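# Transfer the green pen from blue plate to white plate

## Task

Take the green pen off the blue plate and set it down on the white plate, then finish with neither gripper in contact with the pen.

## Robot and tools

ROBOT. Two arms, left_arm and right_arm, each with a two-finger gripper and a wrist camera. Base poses in the scene frame: left_arm at (-0.015, +0.340, 0) m, quat_wxyz (+1.000, 0, 0, -0.004); right_arm at (+0.046, -0.370, 0) m, quat_wxyz (+1.000, 0, 0, +0.015). A two-camera stand sits behind the arms. Loose objects may sometimes get a brief nudge.

FRAMES. Scene frame: origin at table-top height, halfway between the nominal bases; +z up, +x forward over the table, +y toward left_arm. Arm names are not image sides. Each arm's hand positions, quaternions, velocities, targets and wrist-camera poses use that arm's own base frame. The table and fixed cameras use the scene frame. Printed hand poses can be off by a few cm, more at long reach. The fingers point along the gripper's +z axis and close along its y axis. end_effector_position is the point between the pads, about 1 cm short of the fingertips.

ROW FORMAT (used by execute_actions and move). 16 numbers: left_arm x, y, z (metres), qw, qx, qy, qz (w first), opening; then the same 8 for right_arm. Both arms are always included. Position and quaternion are absolute targets (a pose) in that arm's base frame. Opening runs from -1 (closed) to +1 (fully open, 0.093 m). To keep an arm still, resend its pose from the last result before it stopped, plus the opening it should keep; a 0 is a real command. Keep resending one fixed quaternion to hold orientation rather than copying the drifting reported one.

execute_actions: actions is a list of actions; each action is a table of up to 15 rows, one row per 1/30 s step; a short table repeats its final row to fill 15 steps. If any target is over 0.6 m from that gripper's present position along any of its axes, the action is rejected for both arms; a malformed action, or a first action failing this check, rejects the whole call. cameras: list of names, ["all"], or []; default shows all images only when actions is empty. An empty actions list also reveals the current scene number and what other results may omit.

move: target is one row or a list of up to 15 rows; each gripper travels straight from its Hand target to each in turn, all paths finishing together, capped at 10 s overall. speed: m/s, 0.002 to 2.9 (default 0.25), rotation limited to twice that in rad/s; one value or one per target. blend: metres of corner rounding per waypoint (0 = stop there). opening_speed: rate of opening change per second on the -1..+1 scale, at least 0.2. grip_force: newtons per pad, 10 to 50 (50 = full, the start value), one value or one per arm; it persists, and lower values close slowly. blocking=false returns after about 0.5 s while motion goes on; a new move takes over from the current point. A changed opening in a later waypoint is applied only once everything is at rest there. Paths do not avoid obstacles or the other arm; grippers lag and overshoot more at speed. The result adds a move: line (done, off_target, moving, held, fault) and any limits (paced = pose clipped, held = steps withheld). Done means at rest within 10 mm and 2 degrees; it says nothing about contact.

wait: seconds 0 to 10; arms keep their last command; a running move continues. stop: brakes a running move (needs room). zoom_image: camera (cam_head_left, cam_head_right, cam_left_wrist, cam_right_wrist), region [x0, y0, x1, y1] in pixels from the top-left, at most 504 by 504; only on the latest images. Each image is 672x504. finished_scene: scene = this scene's integer number; irreversible, so call it only once the pen rests on the white plate untouched.

RESULT LINES. end_effector_position and end_effector_quat_wxyz per arm; Hand target (where the arm is actually being driven, possibly short of your command, so send the remainder next); Tool commands; grip_measured (gripper motor on the -1..+1 scale); Joint positions (waist, shoulder, elbow, wrist pitch, wrist yaw, wrist roll, then gripper gap in metres, never below zero); Joint velocities (omitted when all are noise); joint torques (include arm weight, have offsets, joints 1 to 3 wrap at ±28 N m); motor temperatures; MOTOR HOT at 75 °C; OVER-TEMPERATURE FAULT at 90 °C folds that arm for the rest of the scene; at 100 °C it collapses.

CONTROL. Each step the commanded orientation is clipped to within 40 degrees of the measured one, then solved by damped IK, position taking priority. Friction and weight can leave the hand low, short or tilted; small moves may not happen or may go sideways. Check position and tilt after every move and correct. Joint ranges (rad): waist -2.618..3.054, shoulder 0..3.142, elbow 0..3.142 (straight at 2.901), wrist pitch -1.571..1.571, wrist yaw -1.571..1.571, wrist roll -2.094..2.094.

GRIPPING. Pads meet at a reading near -0.94; add about 0.0208 per mm of object width. Readings may sit up to 0.02 high. For full force on a rigid object, command at least 0.24 below its width reading; a thin or round pen may need lower. Resend the closing number to keep holding; release with a value well above the width reading. A sudden very low command briefly squeezes hard. -1 alone does not prove a thin object is held; confirm visually.

AVOID. Dropping the pen or releasing it while moving; anything leaving the table; fast contact with table, plates or fixtures; hard pressing past contact; the two arms, fingers or wrist cameras touching (can fail the scene); camera cables rubbing objects (counts as touching); paths near an arm's own base (go around); long stretched holds that heat motors. Time passes while you think, so keep replies short.

Each tool is called as name(argument=value, ...), one argument or row to a line, values as JSON.

## Session

execute_actions(
  actions=[],
)

Scene clock: 0.00 s.
left_arm: end_effector_position=(+0.3778, +0.0433, +0.0662) grip_measured=+1.000 end_effector_quat_wxyz=(+0.538, -0.102, +0.832, +0.092) | right_arm: end_effector_position=(+0.3883, -0.0296, +0.0658) grip_measured=+1.000 end_effector_quat_wxyz=(+0.518, +0.069, +0.847, -0.101)
Joint positions: left_arm=[-0.004 1.596 0.356 0.807 -0.27 -0.075 0.093] | right_arm=[0.046 1.599 0.425 0.694 0.285 0.036 0.093]
Joint velocities: within noise
Joint torques (N m): no reading
Motor temperatures (°C): left_arm=[26 28 30 30 26 28 26] | right_arm=[27 30 26 26 26 27 27]
Heat: left arm: 30 °C; right arm: 30 °C.
Hand target: left_arm +0.3805, +0.0433, +0.0712; +0.544, -0.103, +0.828, +0.092 | right_arm +0.3904, -0.0295, +0.0699; +0.523, +0.070, +0.844, -0.100
Tool commands: left_gripper/opening=+1.0 right_gripper/opening=+1.0

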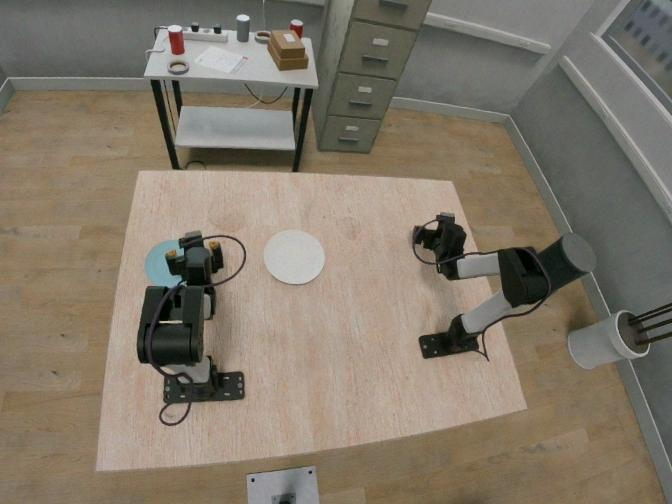

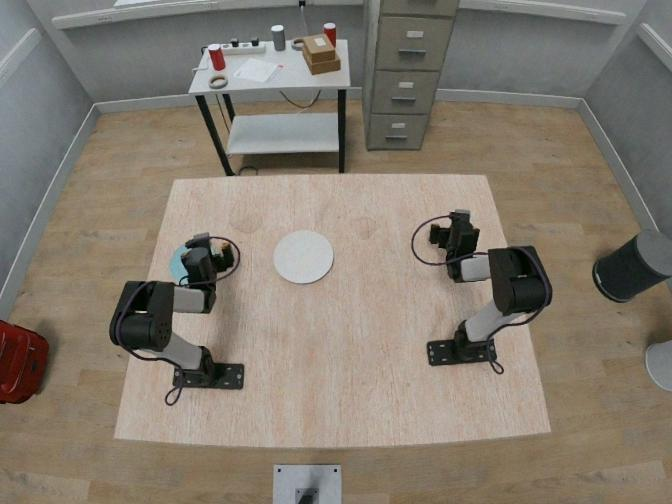

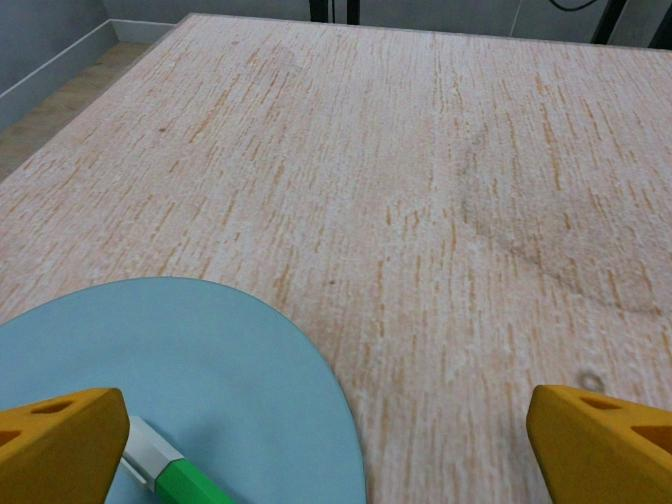

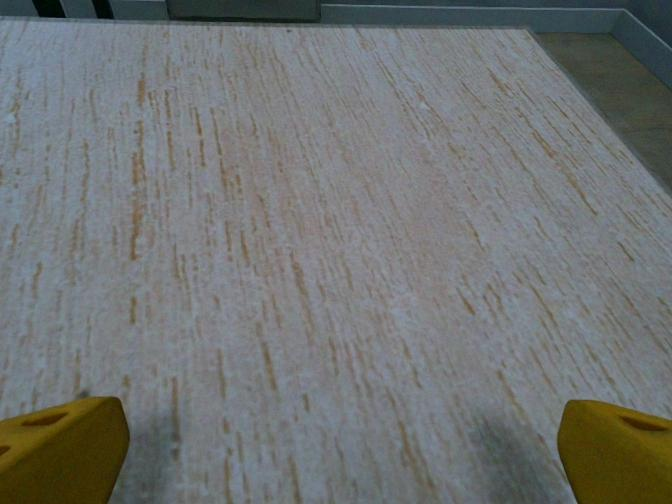

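move(
  target=[
    [0.32,0.02,0.2,0.3,0,0.954,0,1,0.3883,-0.0296,0.0658,0.518,0.069,0.847,-0.101,1],
    [0.25,0.02,0.2,0.04,0,0.999,0,1,0.3883,-0.0296,0.0658,0.518,0.069,0.847,-0.101,1],
  ],
  blend=0.03,
  speed=0.4,
  cameras=["all"],
)

Scene clock: 9.23 s.
left_arm: end_effector_position=(+0.2444, +0.0191, +0.1928) grip_measured=+1.000 end_effector_quat_wxyz=(+0.033, -0.010, +0.999, -0.001) | right_arm: end_effector_position=(+0.3883, -0.0296, +0.0658) grip_measured=+1.000 end_effector_quat_wxyz=(+0.518, +0.069, +0.847, -0.101)
Joint positions: left_arm=[0.082 1.434 1.432 -1.503 0.006 0.062 0.093] | right_arm=[0.046 1.599 0.425 0.694 0.285 0.036 0.093]
Joint torques (N m): left_arm=[0.59 -3.17 10.4 0.46 -0.02 0.2] | right_arm=[0.27 -5.59 4.75 2.62 0.01 0.08]
Heat: left arm: 32 °C; right arm: 31 °C.
Hand target: left_arm +0.2487, +0.0217, +0.2012; +0.041, -0.006, +0.999, +0.002 | right_arm +0.3883, -0.0296, +0.0658; +0.518, +0.069, +0.847, -0.101
Off the commanded pose: left_arm 0.009 m, 1 deg | right_arm 0.000 m, 0 deg.
move: done

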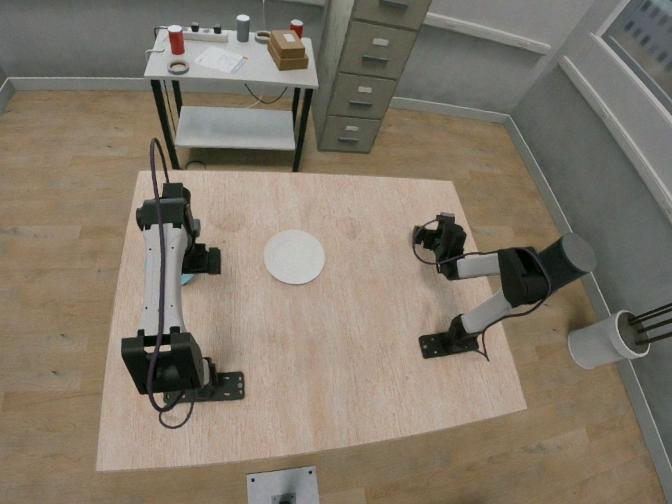

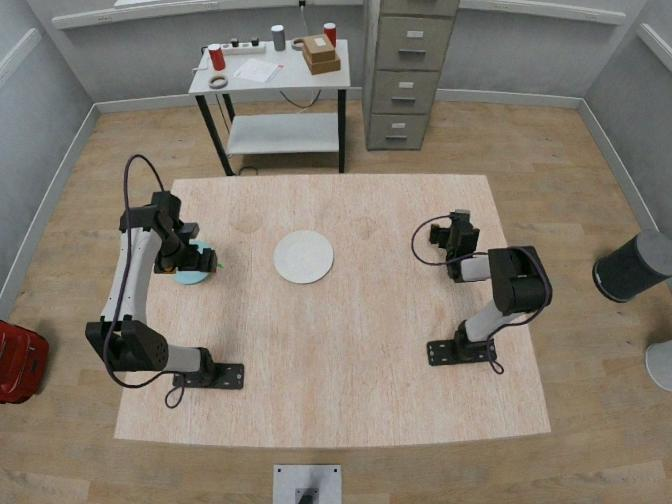

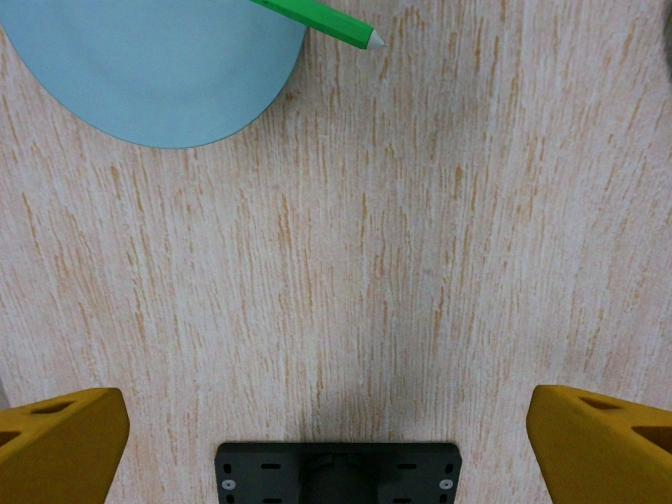

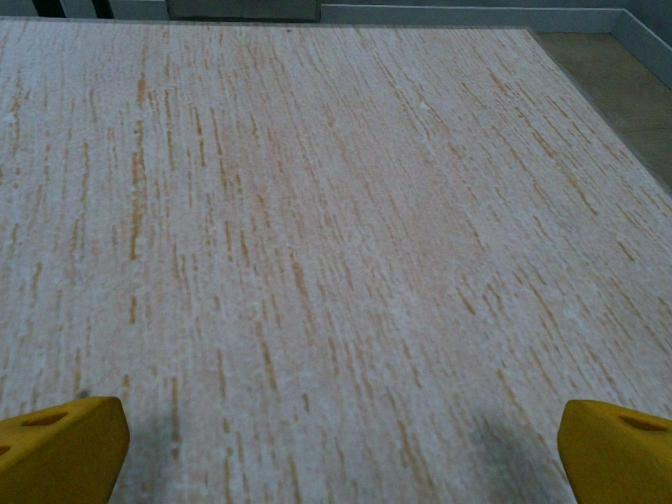

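move(
  target=[0.35,0.03,0.2,0.04,0,0.999,0,1,0.3883,-0.0296,0.0658,0.518,0.069,0.847,-0.101,1],
  speed=0.4,
  cameras=["cam_left_wrist"],
)

Scene clock: 14.97 s.
left_arm: end_effector_position=(+0.3464, +0.0275, +0.1933) grip_measured=+1.000 end_effector_quat_wxyz=(+0.034, -0.004, +0.999, +0.000) | right_arm: end_effector_position=(+0.3883, -0.0296, +0.0658) grip_measured=+1.000 end_effector_quat_wxyz=(+0.518, +0.069, +0.847, -0.101)
Joint positions: left_arm=[0.082 1.83 1.856 -1.529 0.006 0.074 0.093] | right_arm=[0.046 1.599 0.425 0.694 0.285 0.036 0.093]
Joint torques (N m): left_arm=[0.59 -6.16 10.13 0.44 0.04 0.19] | right_arm=[0.21 -5.59 4.77 2.62 0.01 0.08]
Heat: left arm: 32 °C; right arm: 31 °C.
Hand target: left_arm +0.3499, +0.0300, +0.1999; +0.041, +0.000, +0.999, +0.000 | right_arm +0.3883, -0.0296, +0.0658; +0.518, +0.069, +0.847, -0.101
Off the commanded pose: left_arm 0.008 m, 1 deg | right_arm 0.000 m, 0 deg.
move: done
Images, in order (width x height): cam_left_wrist 672x504.

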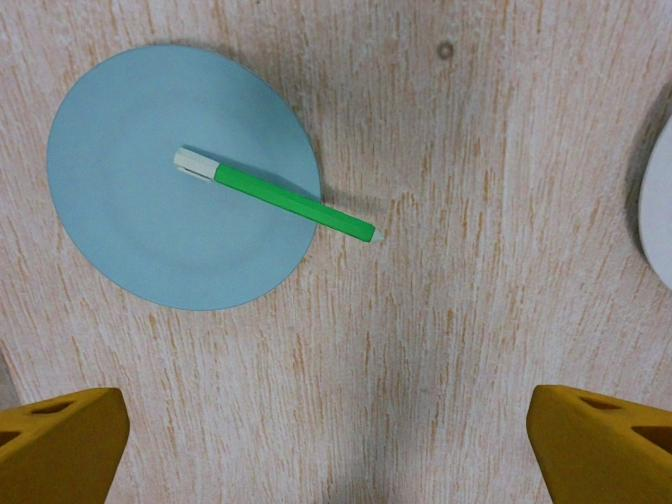

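move(
  target=[0.36,0.045,0.13,0,-0.559,0.829,0,1,0.3883,-0.0296,0.0658,0.518,0.069,0.847,-0.101,1],
  speed=0.5,
  cameras=["cam_left_wrist","cam_head_right"],
)

Scene clock: 46.57 s.
left_arm: end_effector_position=(+0.3609, +0.0395, +0.1406) grip_measured=+1.000 end_effector_quat_wxyz=(+0.003, -0.545, +0.838, -0.012) | right_arm: end_effector_position=(+0.3883, -0.0296, +0.0658) grip_measured=+1.000 end_effector_quat_wxyz=(+0.518, +0.069, +0.847, -0.101)
Joint positions: left_arm=[0.117 1.909 1.75 -1.395 0.018 -1.037 0.093] | right_arm=[0.046 1.599 0.425 0.694 0.285 0.036 0.093]
Joint torques (N m): left_arm=[0.55 -6.68 4.57 0.68 -0.1 -0.16] | right_arm=[0.24 -5.56 4.75 2.61 0.01 0.07]
Motor temperatures (°C): left_arm=[26 33 36 30 26 28 26] | right_arm=[27 32 29 33 26 27 27]
Heat: left arm: 36 °C; right arm: 33 °C.
Hand target: left_arm +0.3598, +0.0427, +0.1302; -0.004, -0.555, +0.832, -0.005 | right_arm +0.3883, -0.0296, +0.0658; +0.518, +0.069, +0.847, -0.101
Off the commanded pose: left_arm 0.012 m, 2 deg | right_arm 0.000 m, 0 deg.
move: off_target (left_arm)
Images, in order (width x height): cam_head_right 672x504, cam_left_wrist 672x504.

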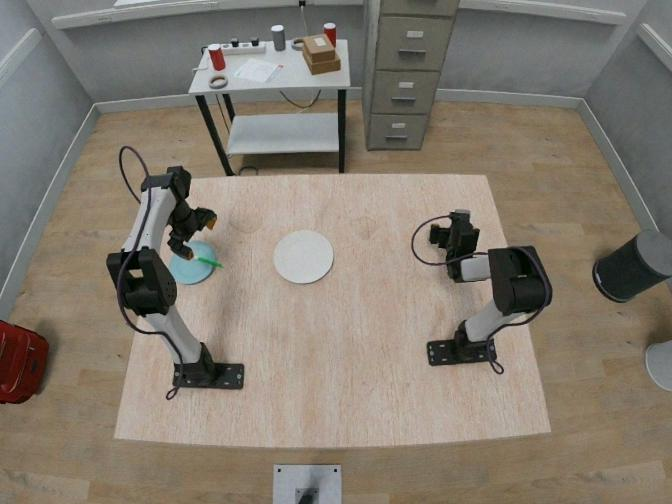

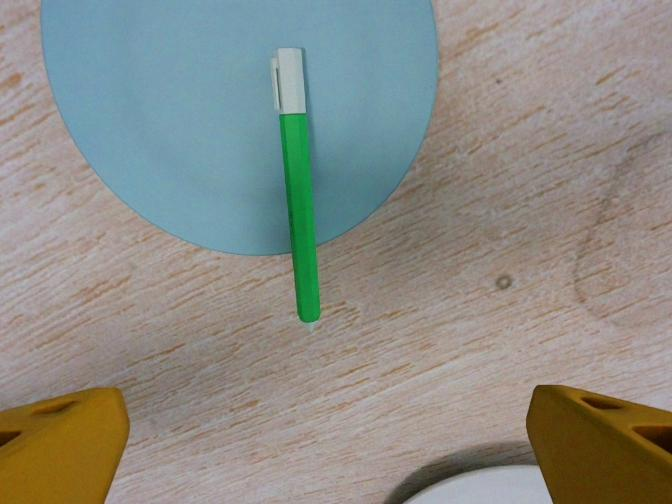

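move(
  target=[0.355,0.063,0.06,0,-0.588,0.809,0,0.6,0.3883,-0.0296,0.0658,0.518,0.069,0.847,-0.101,1],
  cameras=["cam_left_wrist"],
)

Scene clock: 61.37 s.
left_arm: end_effector_position=(+0.3581, +0.0581, +0.0691) grip_measured=+0.603 end_effector_quat_wxyz=(+0.002, -0.580, +0.815, -0.011) | right_arm: end_effector_position=(+0.3883, -0.0296, +0.0658) grip_measured=+1.000 end_effector_quat_wxyz=(+0.518, +0.069, +0.847, -0.101)
Joint positions: left_arm=[0.169 1.927 1.489 -1.119 0.018 -1.067 0.074] | right_arm=[0.046 1.599 0.425 0.694 0.285 0.036 0.093]
Joint torques (N m): left_arm=[0.53 -6.86 4.83 0.67 -0.24 -0.15] | right_arm=[0.25 -5.57 4.75 2.62 0.01 0.07]
Heat: left arm: 34 °C; right arm: 34 °C.
Hand target: left_arm +0.3552, +0.0628, +0.0603; +0.000, -0.588, +0.809, -0.001 | right_arm +0.3883, -0.0296, +0.0658; +0.518, +0.069, +0.847, -0.101
Off the commanded pose: left_arm 0.011 m, 2 deg | right_arm 0.000 m, 0 deg.
move: off_target (left_arm)
Images, in order (width x height): cam_left_wrist 672x504.

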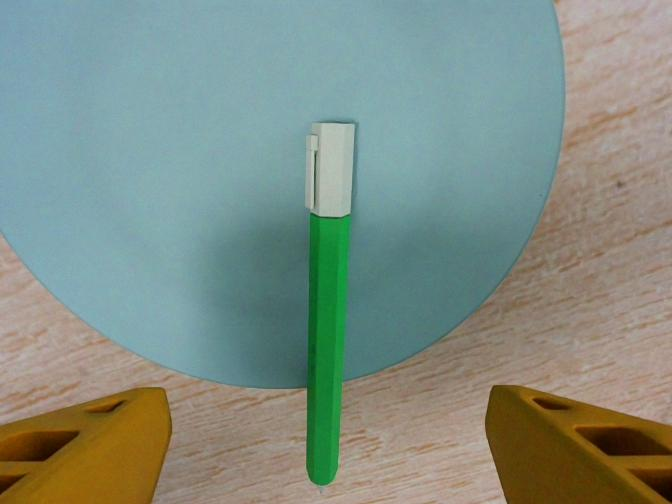

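move(
  target=[0.358,0.072,0.018,0,-0.588,0.809,0,0.6,0.3883,-0.0296,0.0658,0.518,0.069,0.847,-0.101,1],
  speed=0.12,
  cameras=["cam_left_wrist"],
)

Scene clock: 68.43 s.
left_arm: end_effector_position=(+0.3592, +0.0665, +0.0283) grip_measured=+0.603 end_effector_quat_wxyz=(-0.003, -0.589, +0.808, -0.009) | right_arm: end_effector_position=(+0.3883, -0.0296, +0.0658) grip_measured=+1.000 end_effector_quat_wxyz=(+0.518, +0.069, +0.847, -0.101)
Joint positions: left_arm=[0.191 1.988 1.407 -0.987 0.018 -1.067 0.074] | right_arm=[0.046 1.599 0.425 0.694 0.285 0.036 0.093]
Joint torques (N m): left_arm=[0.62 -6.82 4.6 0.77 -0.25 0.12] | right_arm=[0.23 -5.56 4.78 2.62 0.01 0.07]
Heat: left arm: 34 °C; right arm: 35 °C.
Hand target: left_arm +0.3575, +0.0718, +0.0184; -0.001, -0.588, +0.809, +0.000 | right_arm +0.3883, -0.0296, +0.0658; +0.518, +0.069, +0.847, -0.101
Off the commanded pose: left_arm 0.012 m, 1 deg | right_arm 0.000 m, 0 deg.
move: off_target (left_arm)
Images, in order (width x height): cam_left_wrist 672x504.

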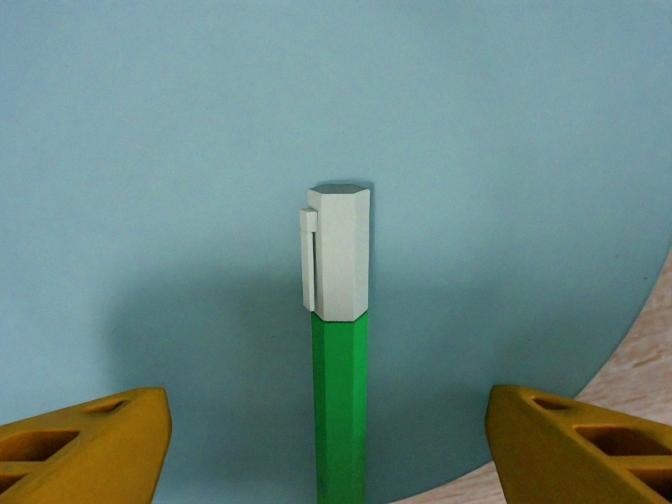

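move(
  target=[
    [0.357,0.071,0.0095,0,-0.588,0.809,0,0.3,0.3883,-0.0296,0.0658,0.518,0.069,0.847,-0.101,1],
    [0.357,0.071,0.0095,0,-0.588,0.809,0,-1,0.3883,-0.0296,0.0658,0.518,0.069,0.847,-0.101,1],
  ],
  speed=0.06,
  grip_force=25,
  opening_speed=0.7,
  cameras=["cam_left_wrist"],
)

Scene clock: 82.00 s.
left_arm: end_effector_position=(+0.3691, +0.0684, +0.0240) grip_measured=-0.790 end_effector_quat_wxyz=(+0.018, -0.588, +0.808, -0.019) | right_arm: end_effector_position=(+0.3883, -0.0296, +0.0658) grip_measured=+1.000 end_effector_quat_wxyz=(+0.518, +0.069, +0.847, -0.101)
Joint positions: left_arm=[0.191 1.99 1.391 -0.923 0.018 -1.067 0.007] | right_arm=[0.046 1.599 0.425 0.694 0.285 0.036 0.093]
Joint torques (N m): left_arm=[0.39 -6.43 4 0.55 -0.24 0.11] | right_arm=[0.24 -5.52 4.77 2.62 0.02 0.08]
Heat: left arm: 34 °C; right arm: 36 °C.
Hand target: left_arm +0.3570, +0.0708, +0.0101; +0.000, -0.588, +0.809, +0.000 | right_arm +0.3883, -0.0296, +0.0658; +0.518, +0.069, +0.847, -0.101
Off the commanded pose: left_arm 0.019 m, 3 deg | right_arm 0.000 m, 0 deg.
grip_force (N): 25, 25
move: off_target (left_arm); target 2's new opening was sent with left_arm's hand 0.018 m and 3 deg from that target
Images, in order (width x height): cam_left_wrist 672x504.

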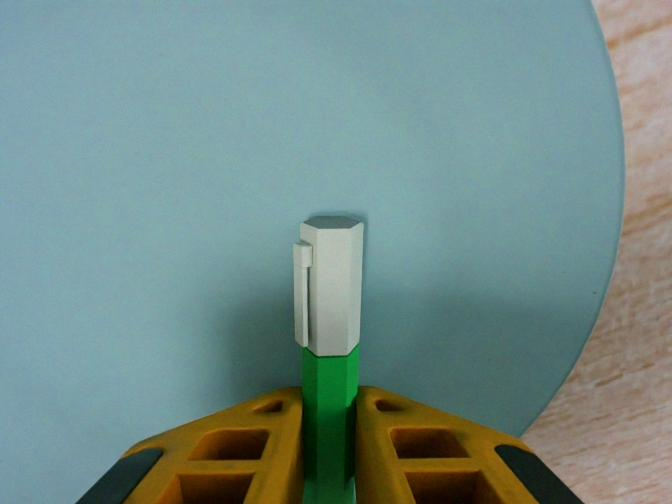

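move(
  target=[
    [0.36,0.07,0.12,0,-0.588,0.809,0,-1,0.3883,-0.0296,0.0658,0.518,0.069,0.847,-0.101,1],
    [0.37,-0.217,0.1,0,-0.259,0.966,0,-1,0.3883,-0.0296,0.0658,0.518,0.069,0.847,-0.101,1],
  ],
  blend=[0.04,0],
  speed=0.2,
  cameras=["cam_left_wrist","cam_head_right","cam_head_left"],
)

Scene clock: 96.43 s.
left_arm: end_effector_position=(+0.3623, -0.2166, +0.0973) grip_measured=-0.795 end_effector_quat_wxyz=(-0.010, -0.264, +0.964, -0.002) | right_arm: end_effector_position=(+0.3883, -0.0296, +0.0658) grip_measured=+1.000 end_effector_quat_wxyz=(+0.518, +0.069, +0.847, -0.101)
Joint positions: left_arm=[-0.532 2.189 1.992 -1.386 0.017 -1.067 0.007] | right_arm=[0.046 1.599 0.425 0.694 0.285 0.036 0.093]
Joint torques (N m): left_arm=[0.2 -8.09 10.28 0.27 -0.25 0.18] | right_arm=[0.24 -5.57 4.77 2.62 0.02 0.07]
Heat: left arm: 34 °C; right arm: 37 °C.
Hand target: left_arm +0.3693, -0.2160, +0.1000; -0.001, -0.259, +0.966, +0.002 | right_arm +0.3883, -0.0296, +0.0658; +0.518, +0.069, +0.847, -0.101
Off the commanded pose: left_arm 0.008 m, 1 deg | right_arm 0.000 m, 0 deg.
grip_force (N): 25, 25
move: done
Images, in order (width x height): cam_head_left 672x504, cam_head_right 672x504, cam_left_wrist 672x504.

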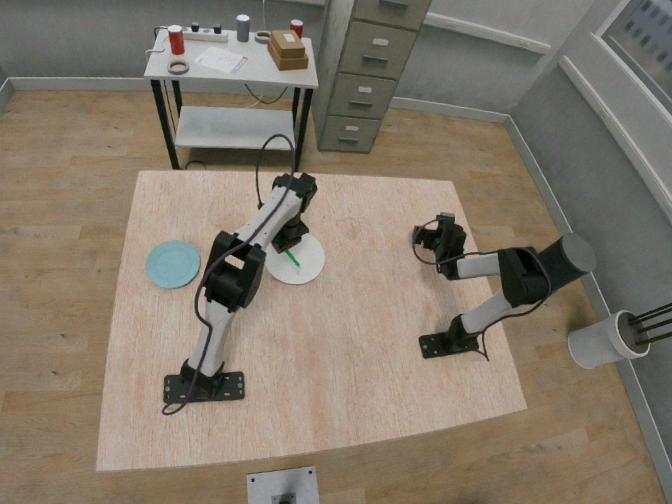

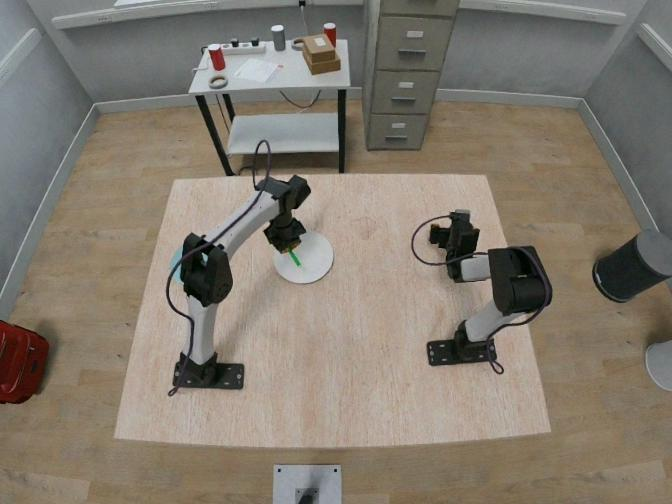

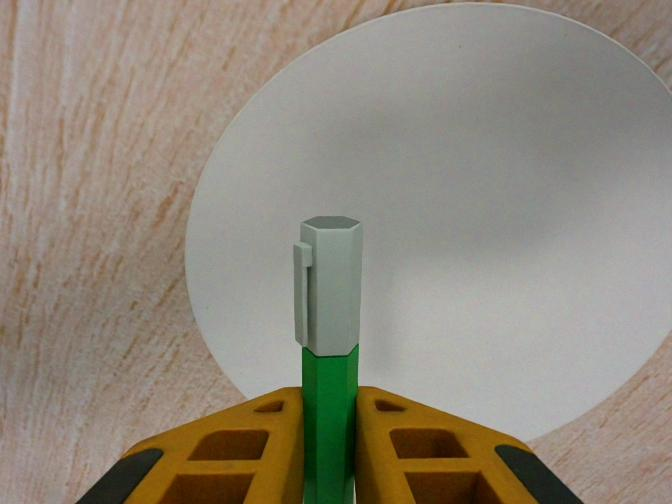

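move(
  target=[
    [0.411,-0.234,0.06,0,-0.259,0.966,0,-1,0.3883,-0.0296,0.0658,0.518,0.069,0.847,-0.101,1],
    [0.411,-0.234,0.022,0,-0.259,0.966,0,-1,0.3883,-0.0296,0.0658,0.518,0.069,0.847,-0.101,1],
  ],
  speed=[0.2,0.07],
  blend=[0.01,0],
  cameras=["cam_left_wrist"],
)

Scene clock: 104.60 s.
left_arm: end_effector_position=(+0.4098, -0.2406, +0.0358) grip_measured=-0.795 end_effector_quat_wxyz=(+0.001, -0.262, +0.965, -0.013) | right_arm: end_effector_position=(+0.3883, -0.0296, +0.0658) grip_measured=+1.000 end_effector_quat_wxyz=(+0.518, +0.069, +0.847, -0.101)
Joint positions: left_arm=[-0.525 2.421 2.142 -1.273 0.017 -1.055 0.007] | right_arm=[0.046 1.599 0.425 0.694 0.285 0.036 0.093]
Joint torques (N m): left_arm=[0.65 -9.52 4.81 0.68 -0.23 0.18] | right_arm=[0.21 -5.57 4.75 2.63 0.01 0.07]
Heat: left arm: 36 °C; right arm: 37 °C.
Hand target: left_arm +0.4106, -0.2338, +0.0222; -0.001, -0.259, +0.966, +0.000 | right_arm +0.3883, -0.0296, +0.0658; +0.518, +0.069, +0.847, -0.101
Off the commanded pose: left_arm 0.015 m, 2 deg | right_arm 0.000 m, 0 deg.
grip_force (N): 25, 25
move: off_target (left_arm)
Images, in order (width x height): cam_left_wrist 672x504.

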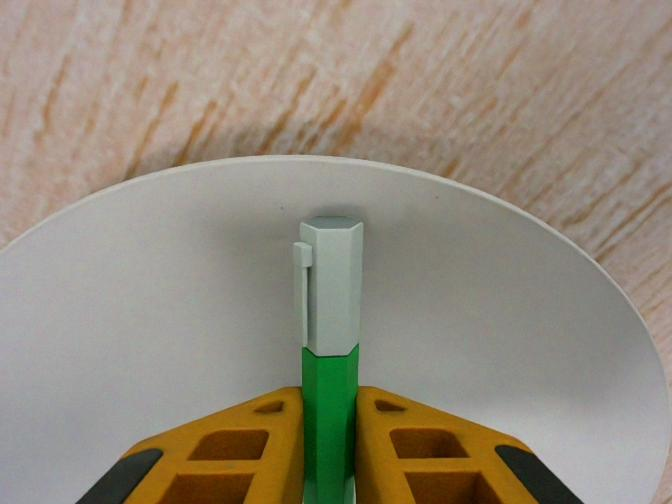

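move(
  target=[0.394,-0.238,0.011,0,-0.259,0.966,0,-1,0.3883,-0.0296,0.0658,0.518,0.069,0.847,-0.101,1],
  speed=0.05,
  cameras=["cam_left_wrist"],
)

Scene clock: 113.13 s.
left_arm: end_effector_position=(+0.4052, -0.2437, +0.0229) grip_measured=-0.796 end_effector_quat_wxyz=(+0.010, -0.256, +0.966, -0.021) | right_arm: end_effector_position=(+0.3883, -0.0296, +0.0658) grip_measured=+1.000 end_effector_quat_wxyz=(+0.518, +0.069, +0.847, -0.101)
Joint positions: left_arm=[-0.536 2.382 2.022 -1.165 0.015 -1.055 0.007] | right_arm=[0.046 1.599 0.425 0.694 0.285 0.036 0.093]
Joint torques (N m): left_arm=[-0.68 -10.58 3.04 0.53 -0.23 -0.11] | right_arm=[0.24 -5.56 4.77 2.62 0.01 0.08]
Heat: left arm: 37 °C; right arm: 37 °C.
Hand target: left_arm +0.3943, -0.2379, +0.0115; +0.000, -0.259, +0.966, +0.000 | right_arm +0.3883, -0.0296, +0.0658; +0.518, +0.069, +0.847, -0.101
Off the commanded pose: left_arm 0.017 m, 3 deg | right_arm 0.000 m, 0 deg.
grip_force (N): 25, 25
move: off_target (left_arm)
Images, in order (width x height): cam_left_wrist 672x504.

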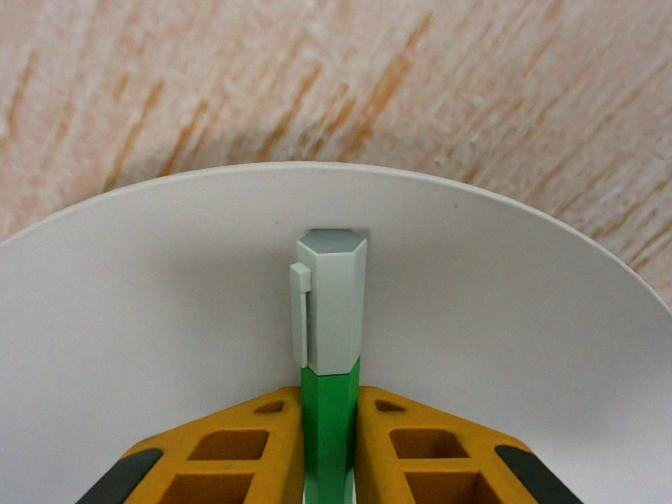

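move(
  target=[
    [0.397,-0.239,0.013,0,-0.259,0.966,0,-1,0.3883,-0.0296,0.0658,0.518,0.069,0.847,-0.101,1],
    [0.397,-0.239,0.013,0,-0.259,0.966,0,0.1,0.3883,-0.0296,0.0658,0.518,0.069,0.847,-0.101,1],
    [0.397,-0.239,0.12,0,-0.259,0.966,0,0.1,0.3883,-0.0296,0.0658,0.518,0.069,0.847,-0.101,1],
    [0.33,-0.14,0.16,0,-0.259,0.966,0,0.1,0.3883,-0.0296,0.0658,0.518,0.069,0.847,-0.101,1],
  ],
  speed=[0.05,0.05,0.15,0.3],
  blend=[0,0,0.03,0],
  opening_speed=1,
  cameras=["cam_left_wrist","cam_head_right"],
)

Scene clock: 124.67 s.
left_arm: end_effector_position=(+0.3309, -0.1418, +0.1606) grip_measured=+0.097 end_effector_quat_wxyz=(-0.007, -0.266, +0.964, -0.002) | right_arm: end_effector_position=(+0.3883, -0.0296, +0.0658) grip_measured=+1.000 end_effector_quat_wxyz=(+0.518, +0.069, +0.847, -0.101)
Joint positions: left_arm=[-0.399 1.933 1.862 -1.509 0.012 -0.938 0.05] | right_arm=[0.046 1.599 0.425 0.694 0.285 0.036 0.093]
Joint torques (N m): left_arm=[-0.27 -8.83 4.57 0.58 -0.16 0.18] | right_arm=[0.25 -5.57 4.75 2.62 0.01 0.07]
Motor temperatures (°C): left_arm=[26 38 33 30 26 28 26] | right_arm=[27 33 30 38 26 27 27]
Heat: left arm: 38 °C; right arm: 38 °C.
Hand target: left_arm +0.3297, -0.1402, +0.1599; -0.001, -0.259, +0.966, +0.000 | right_arm +0.3883, -0.0296, +0.0658; +0.518, +0.069, +0.847, -0.101
Off the commanded pose: left_arm 0.002 m, 1 deg | right_arm 0.000 m, 0 deg.
grip_force (N): 25, 25
move: done; target 2's new opening was sent with left_arm's hand 0.014 m and 3 deg from that target
Images, in order (width x height): cam_head_right 672x504, cam_left_wrist 672x504.

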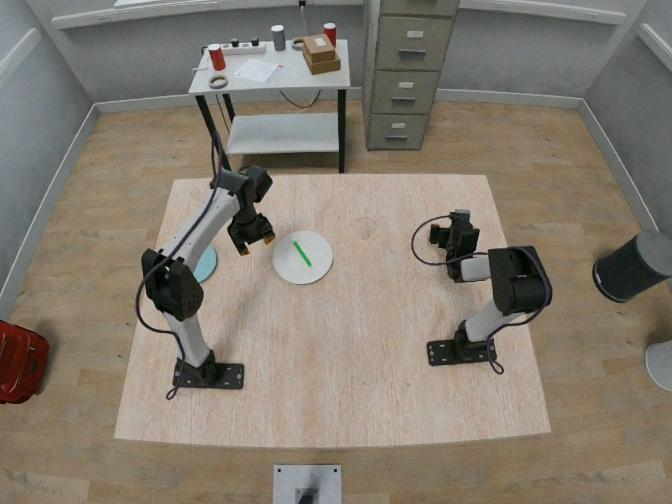

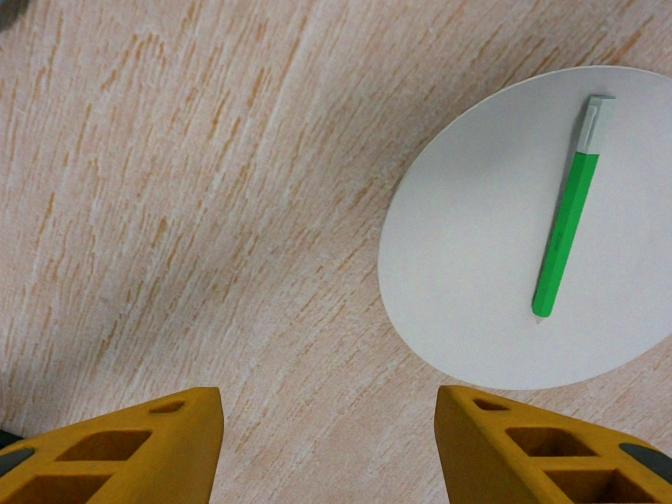

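finished_scene(
  scene=1,
)

The scene is finished: the task was done.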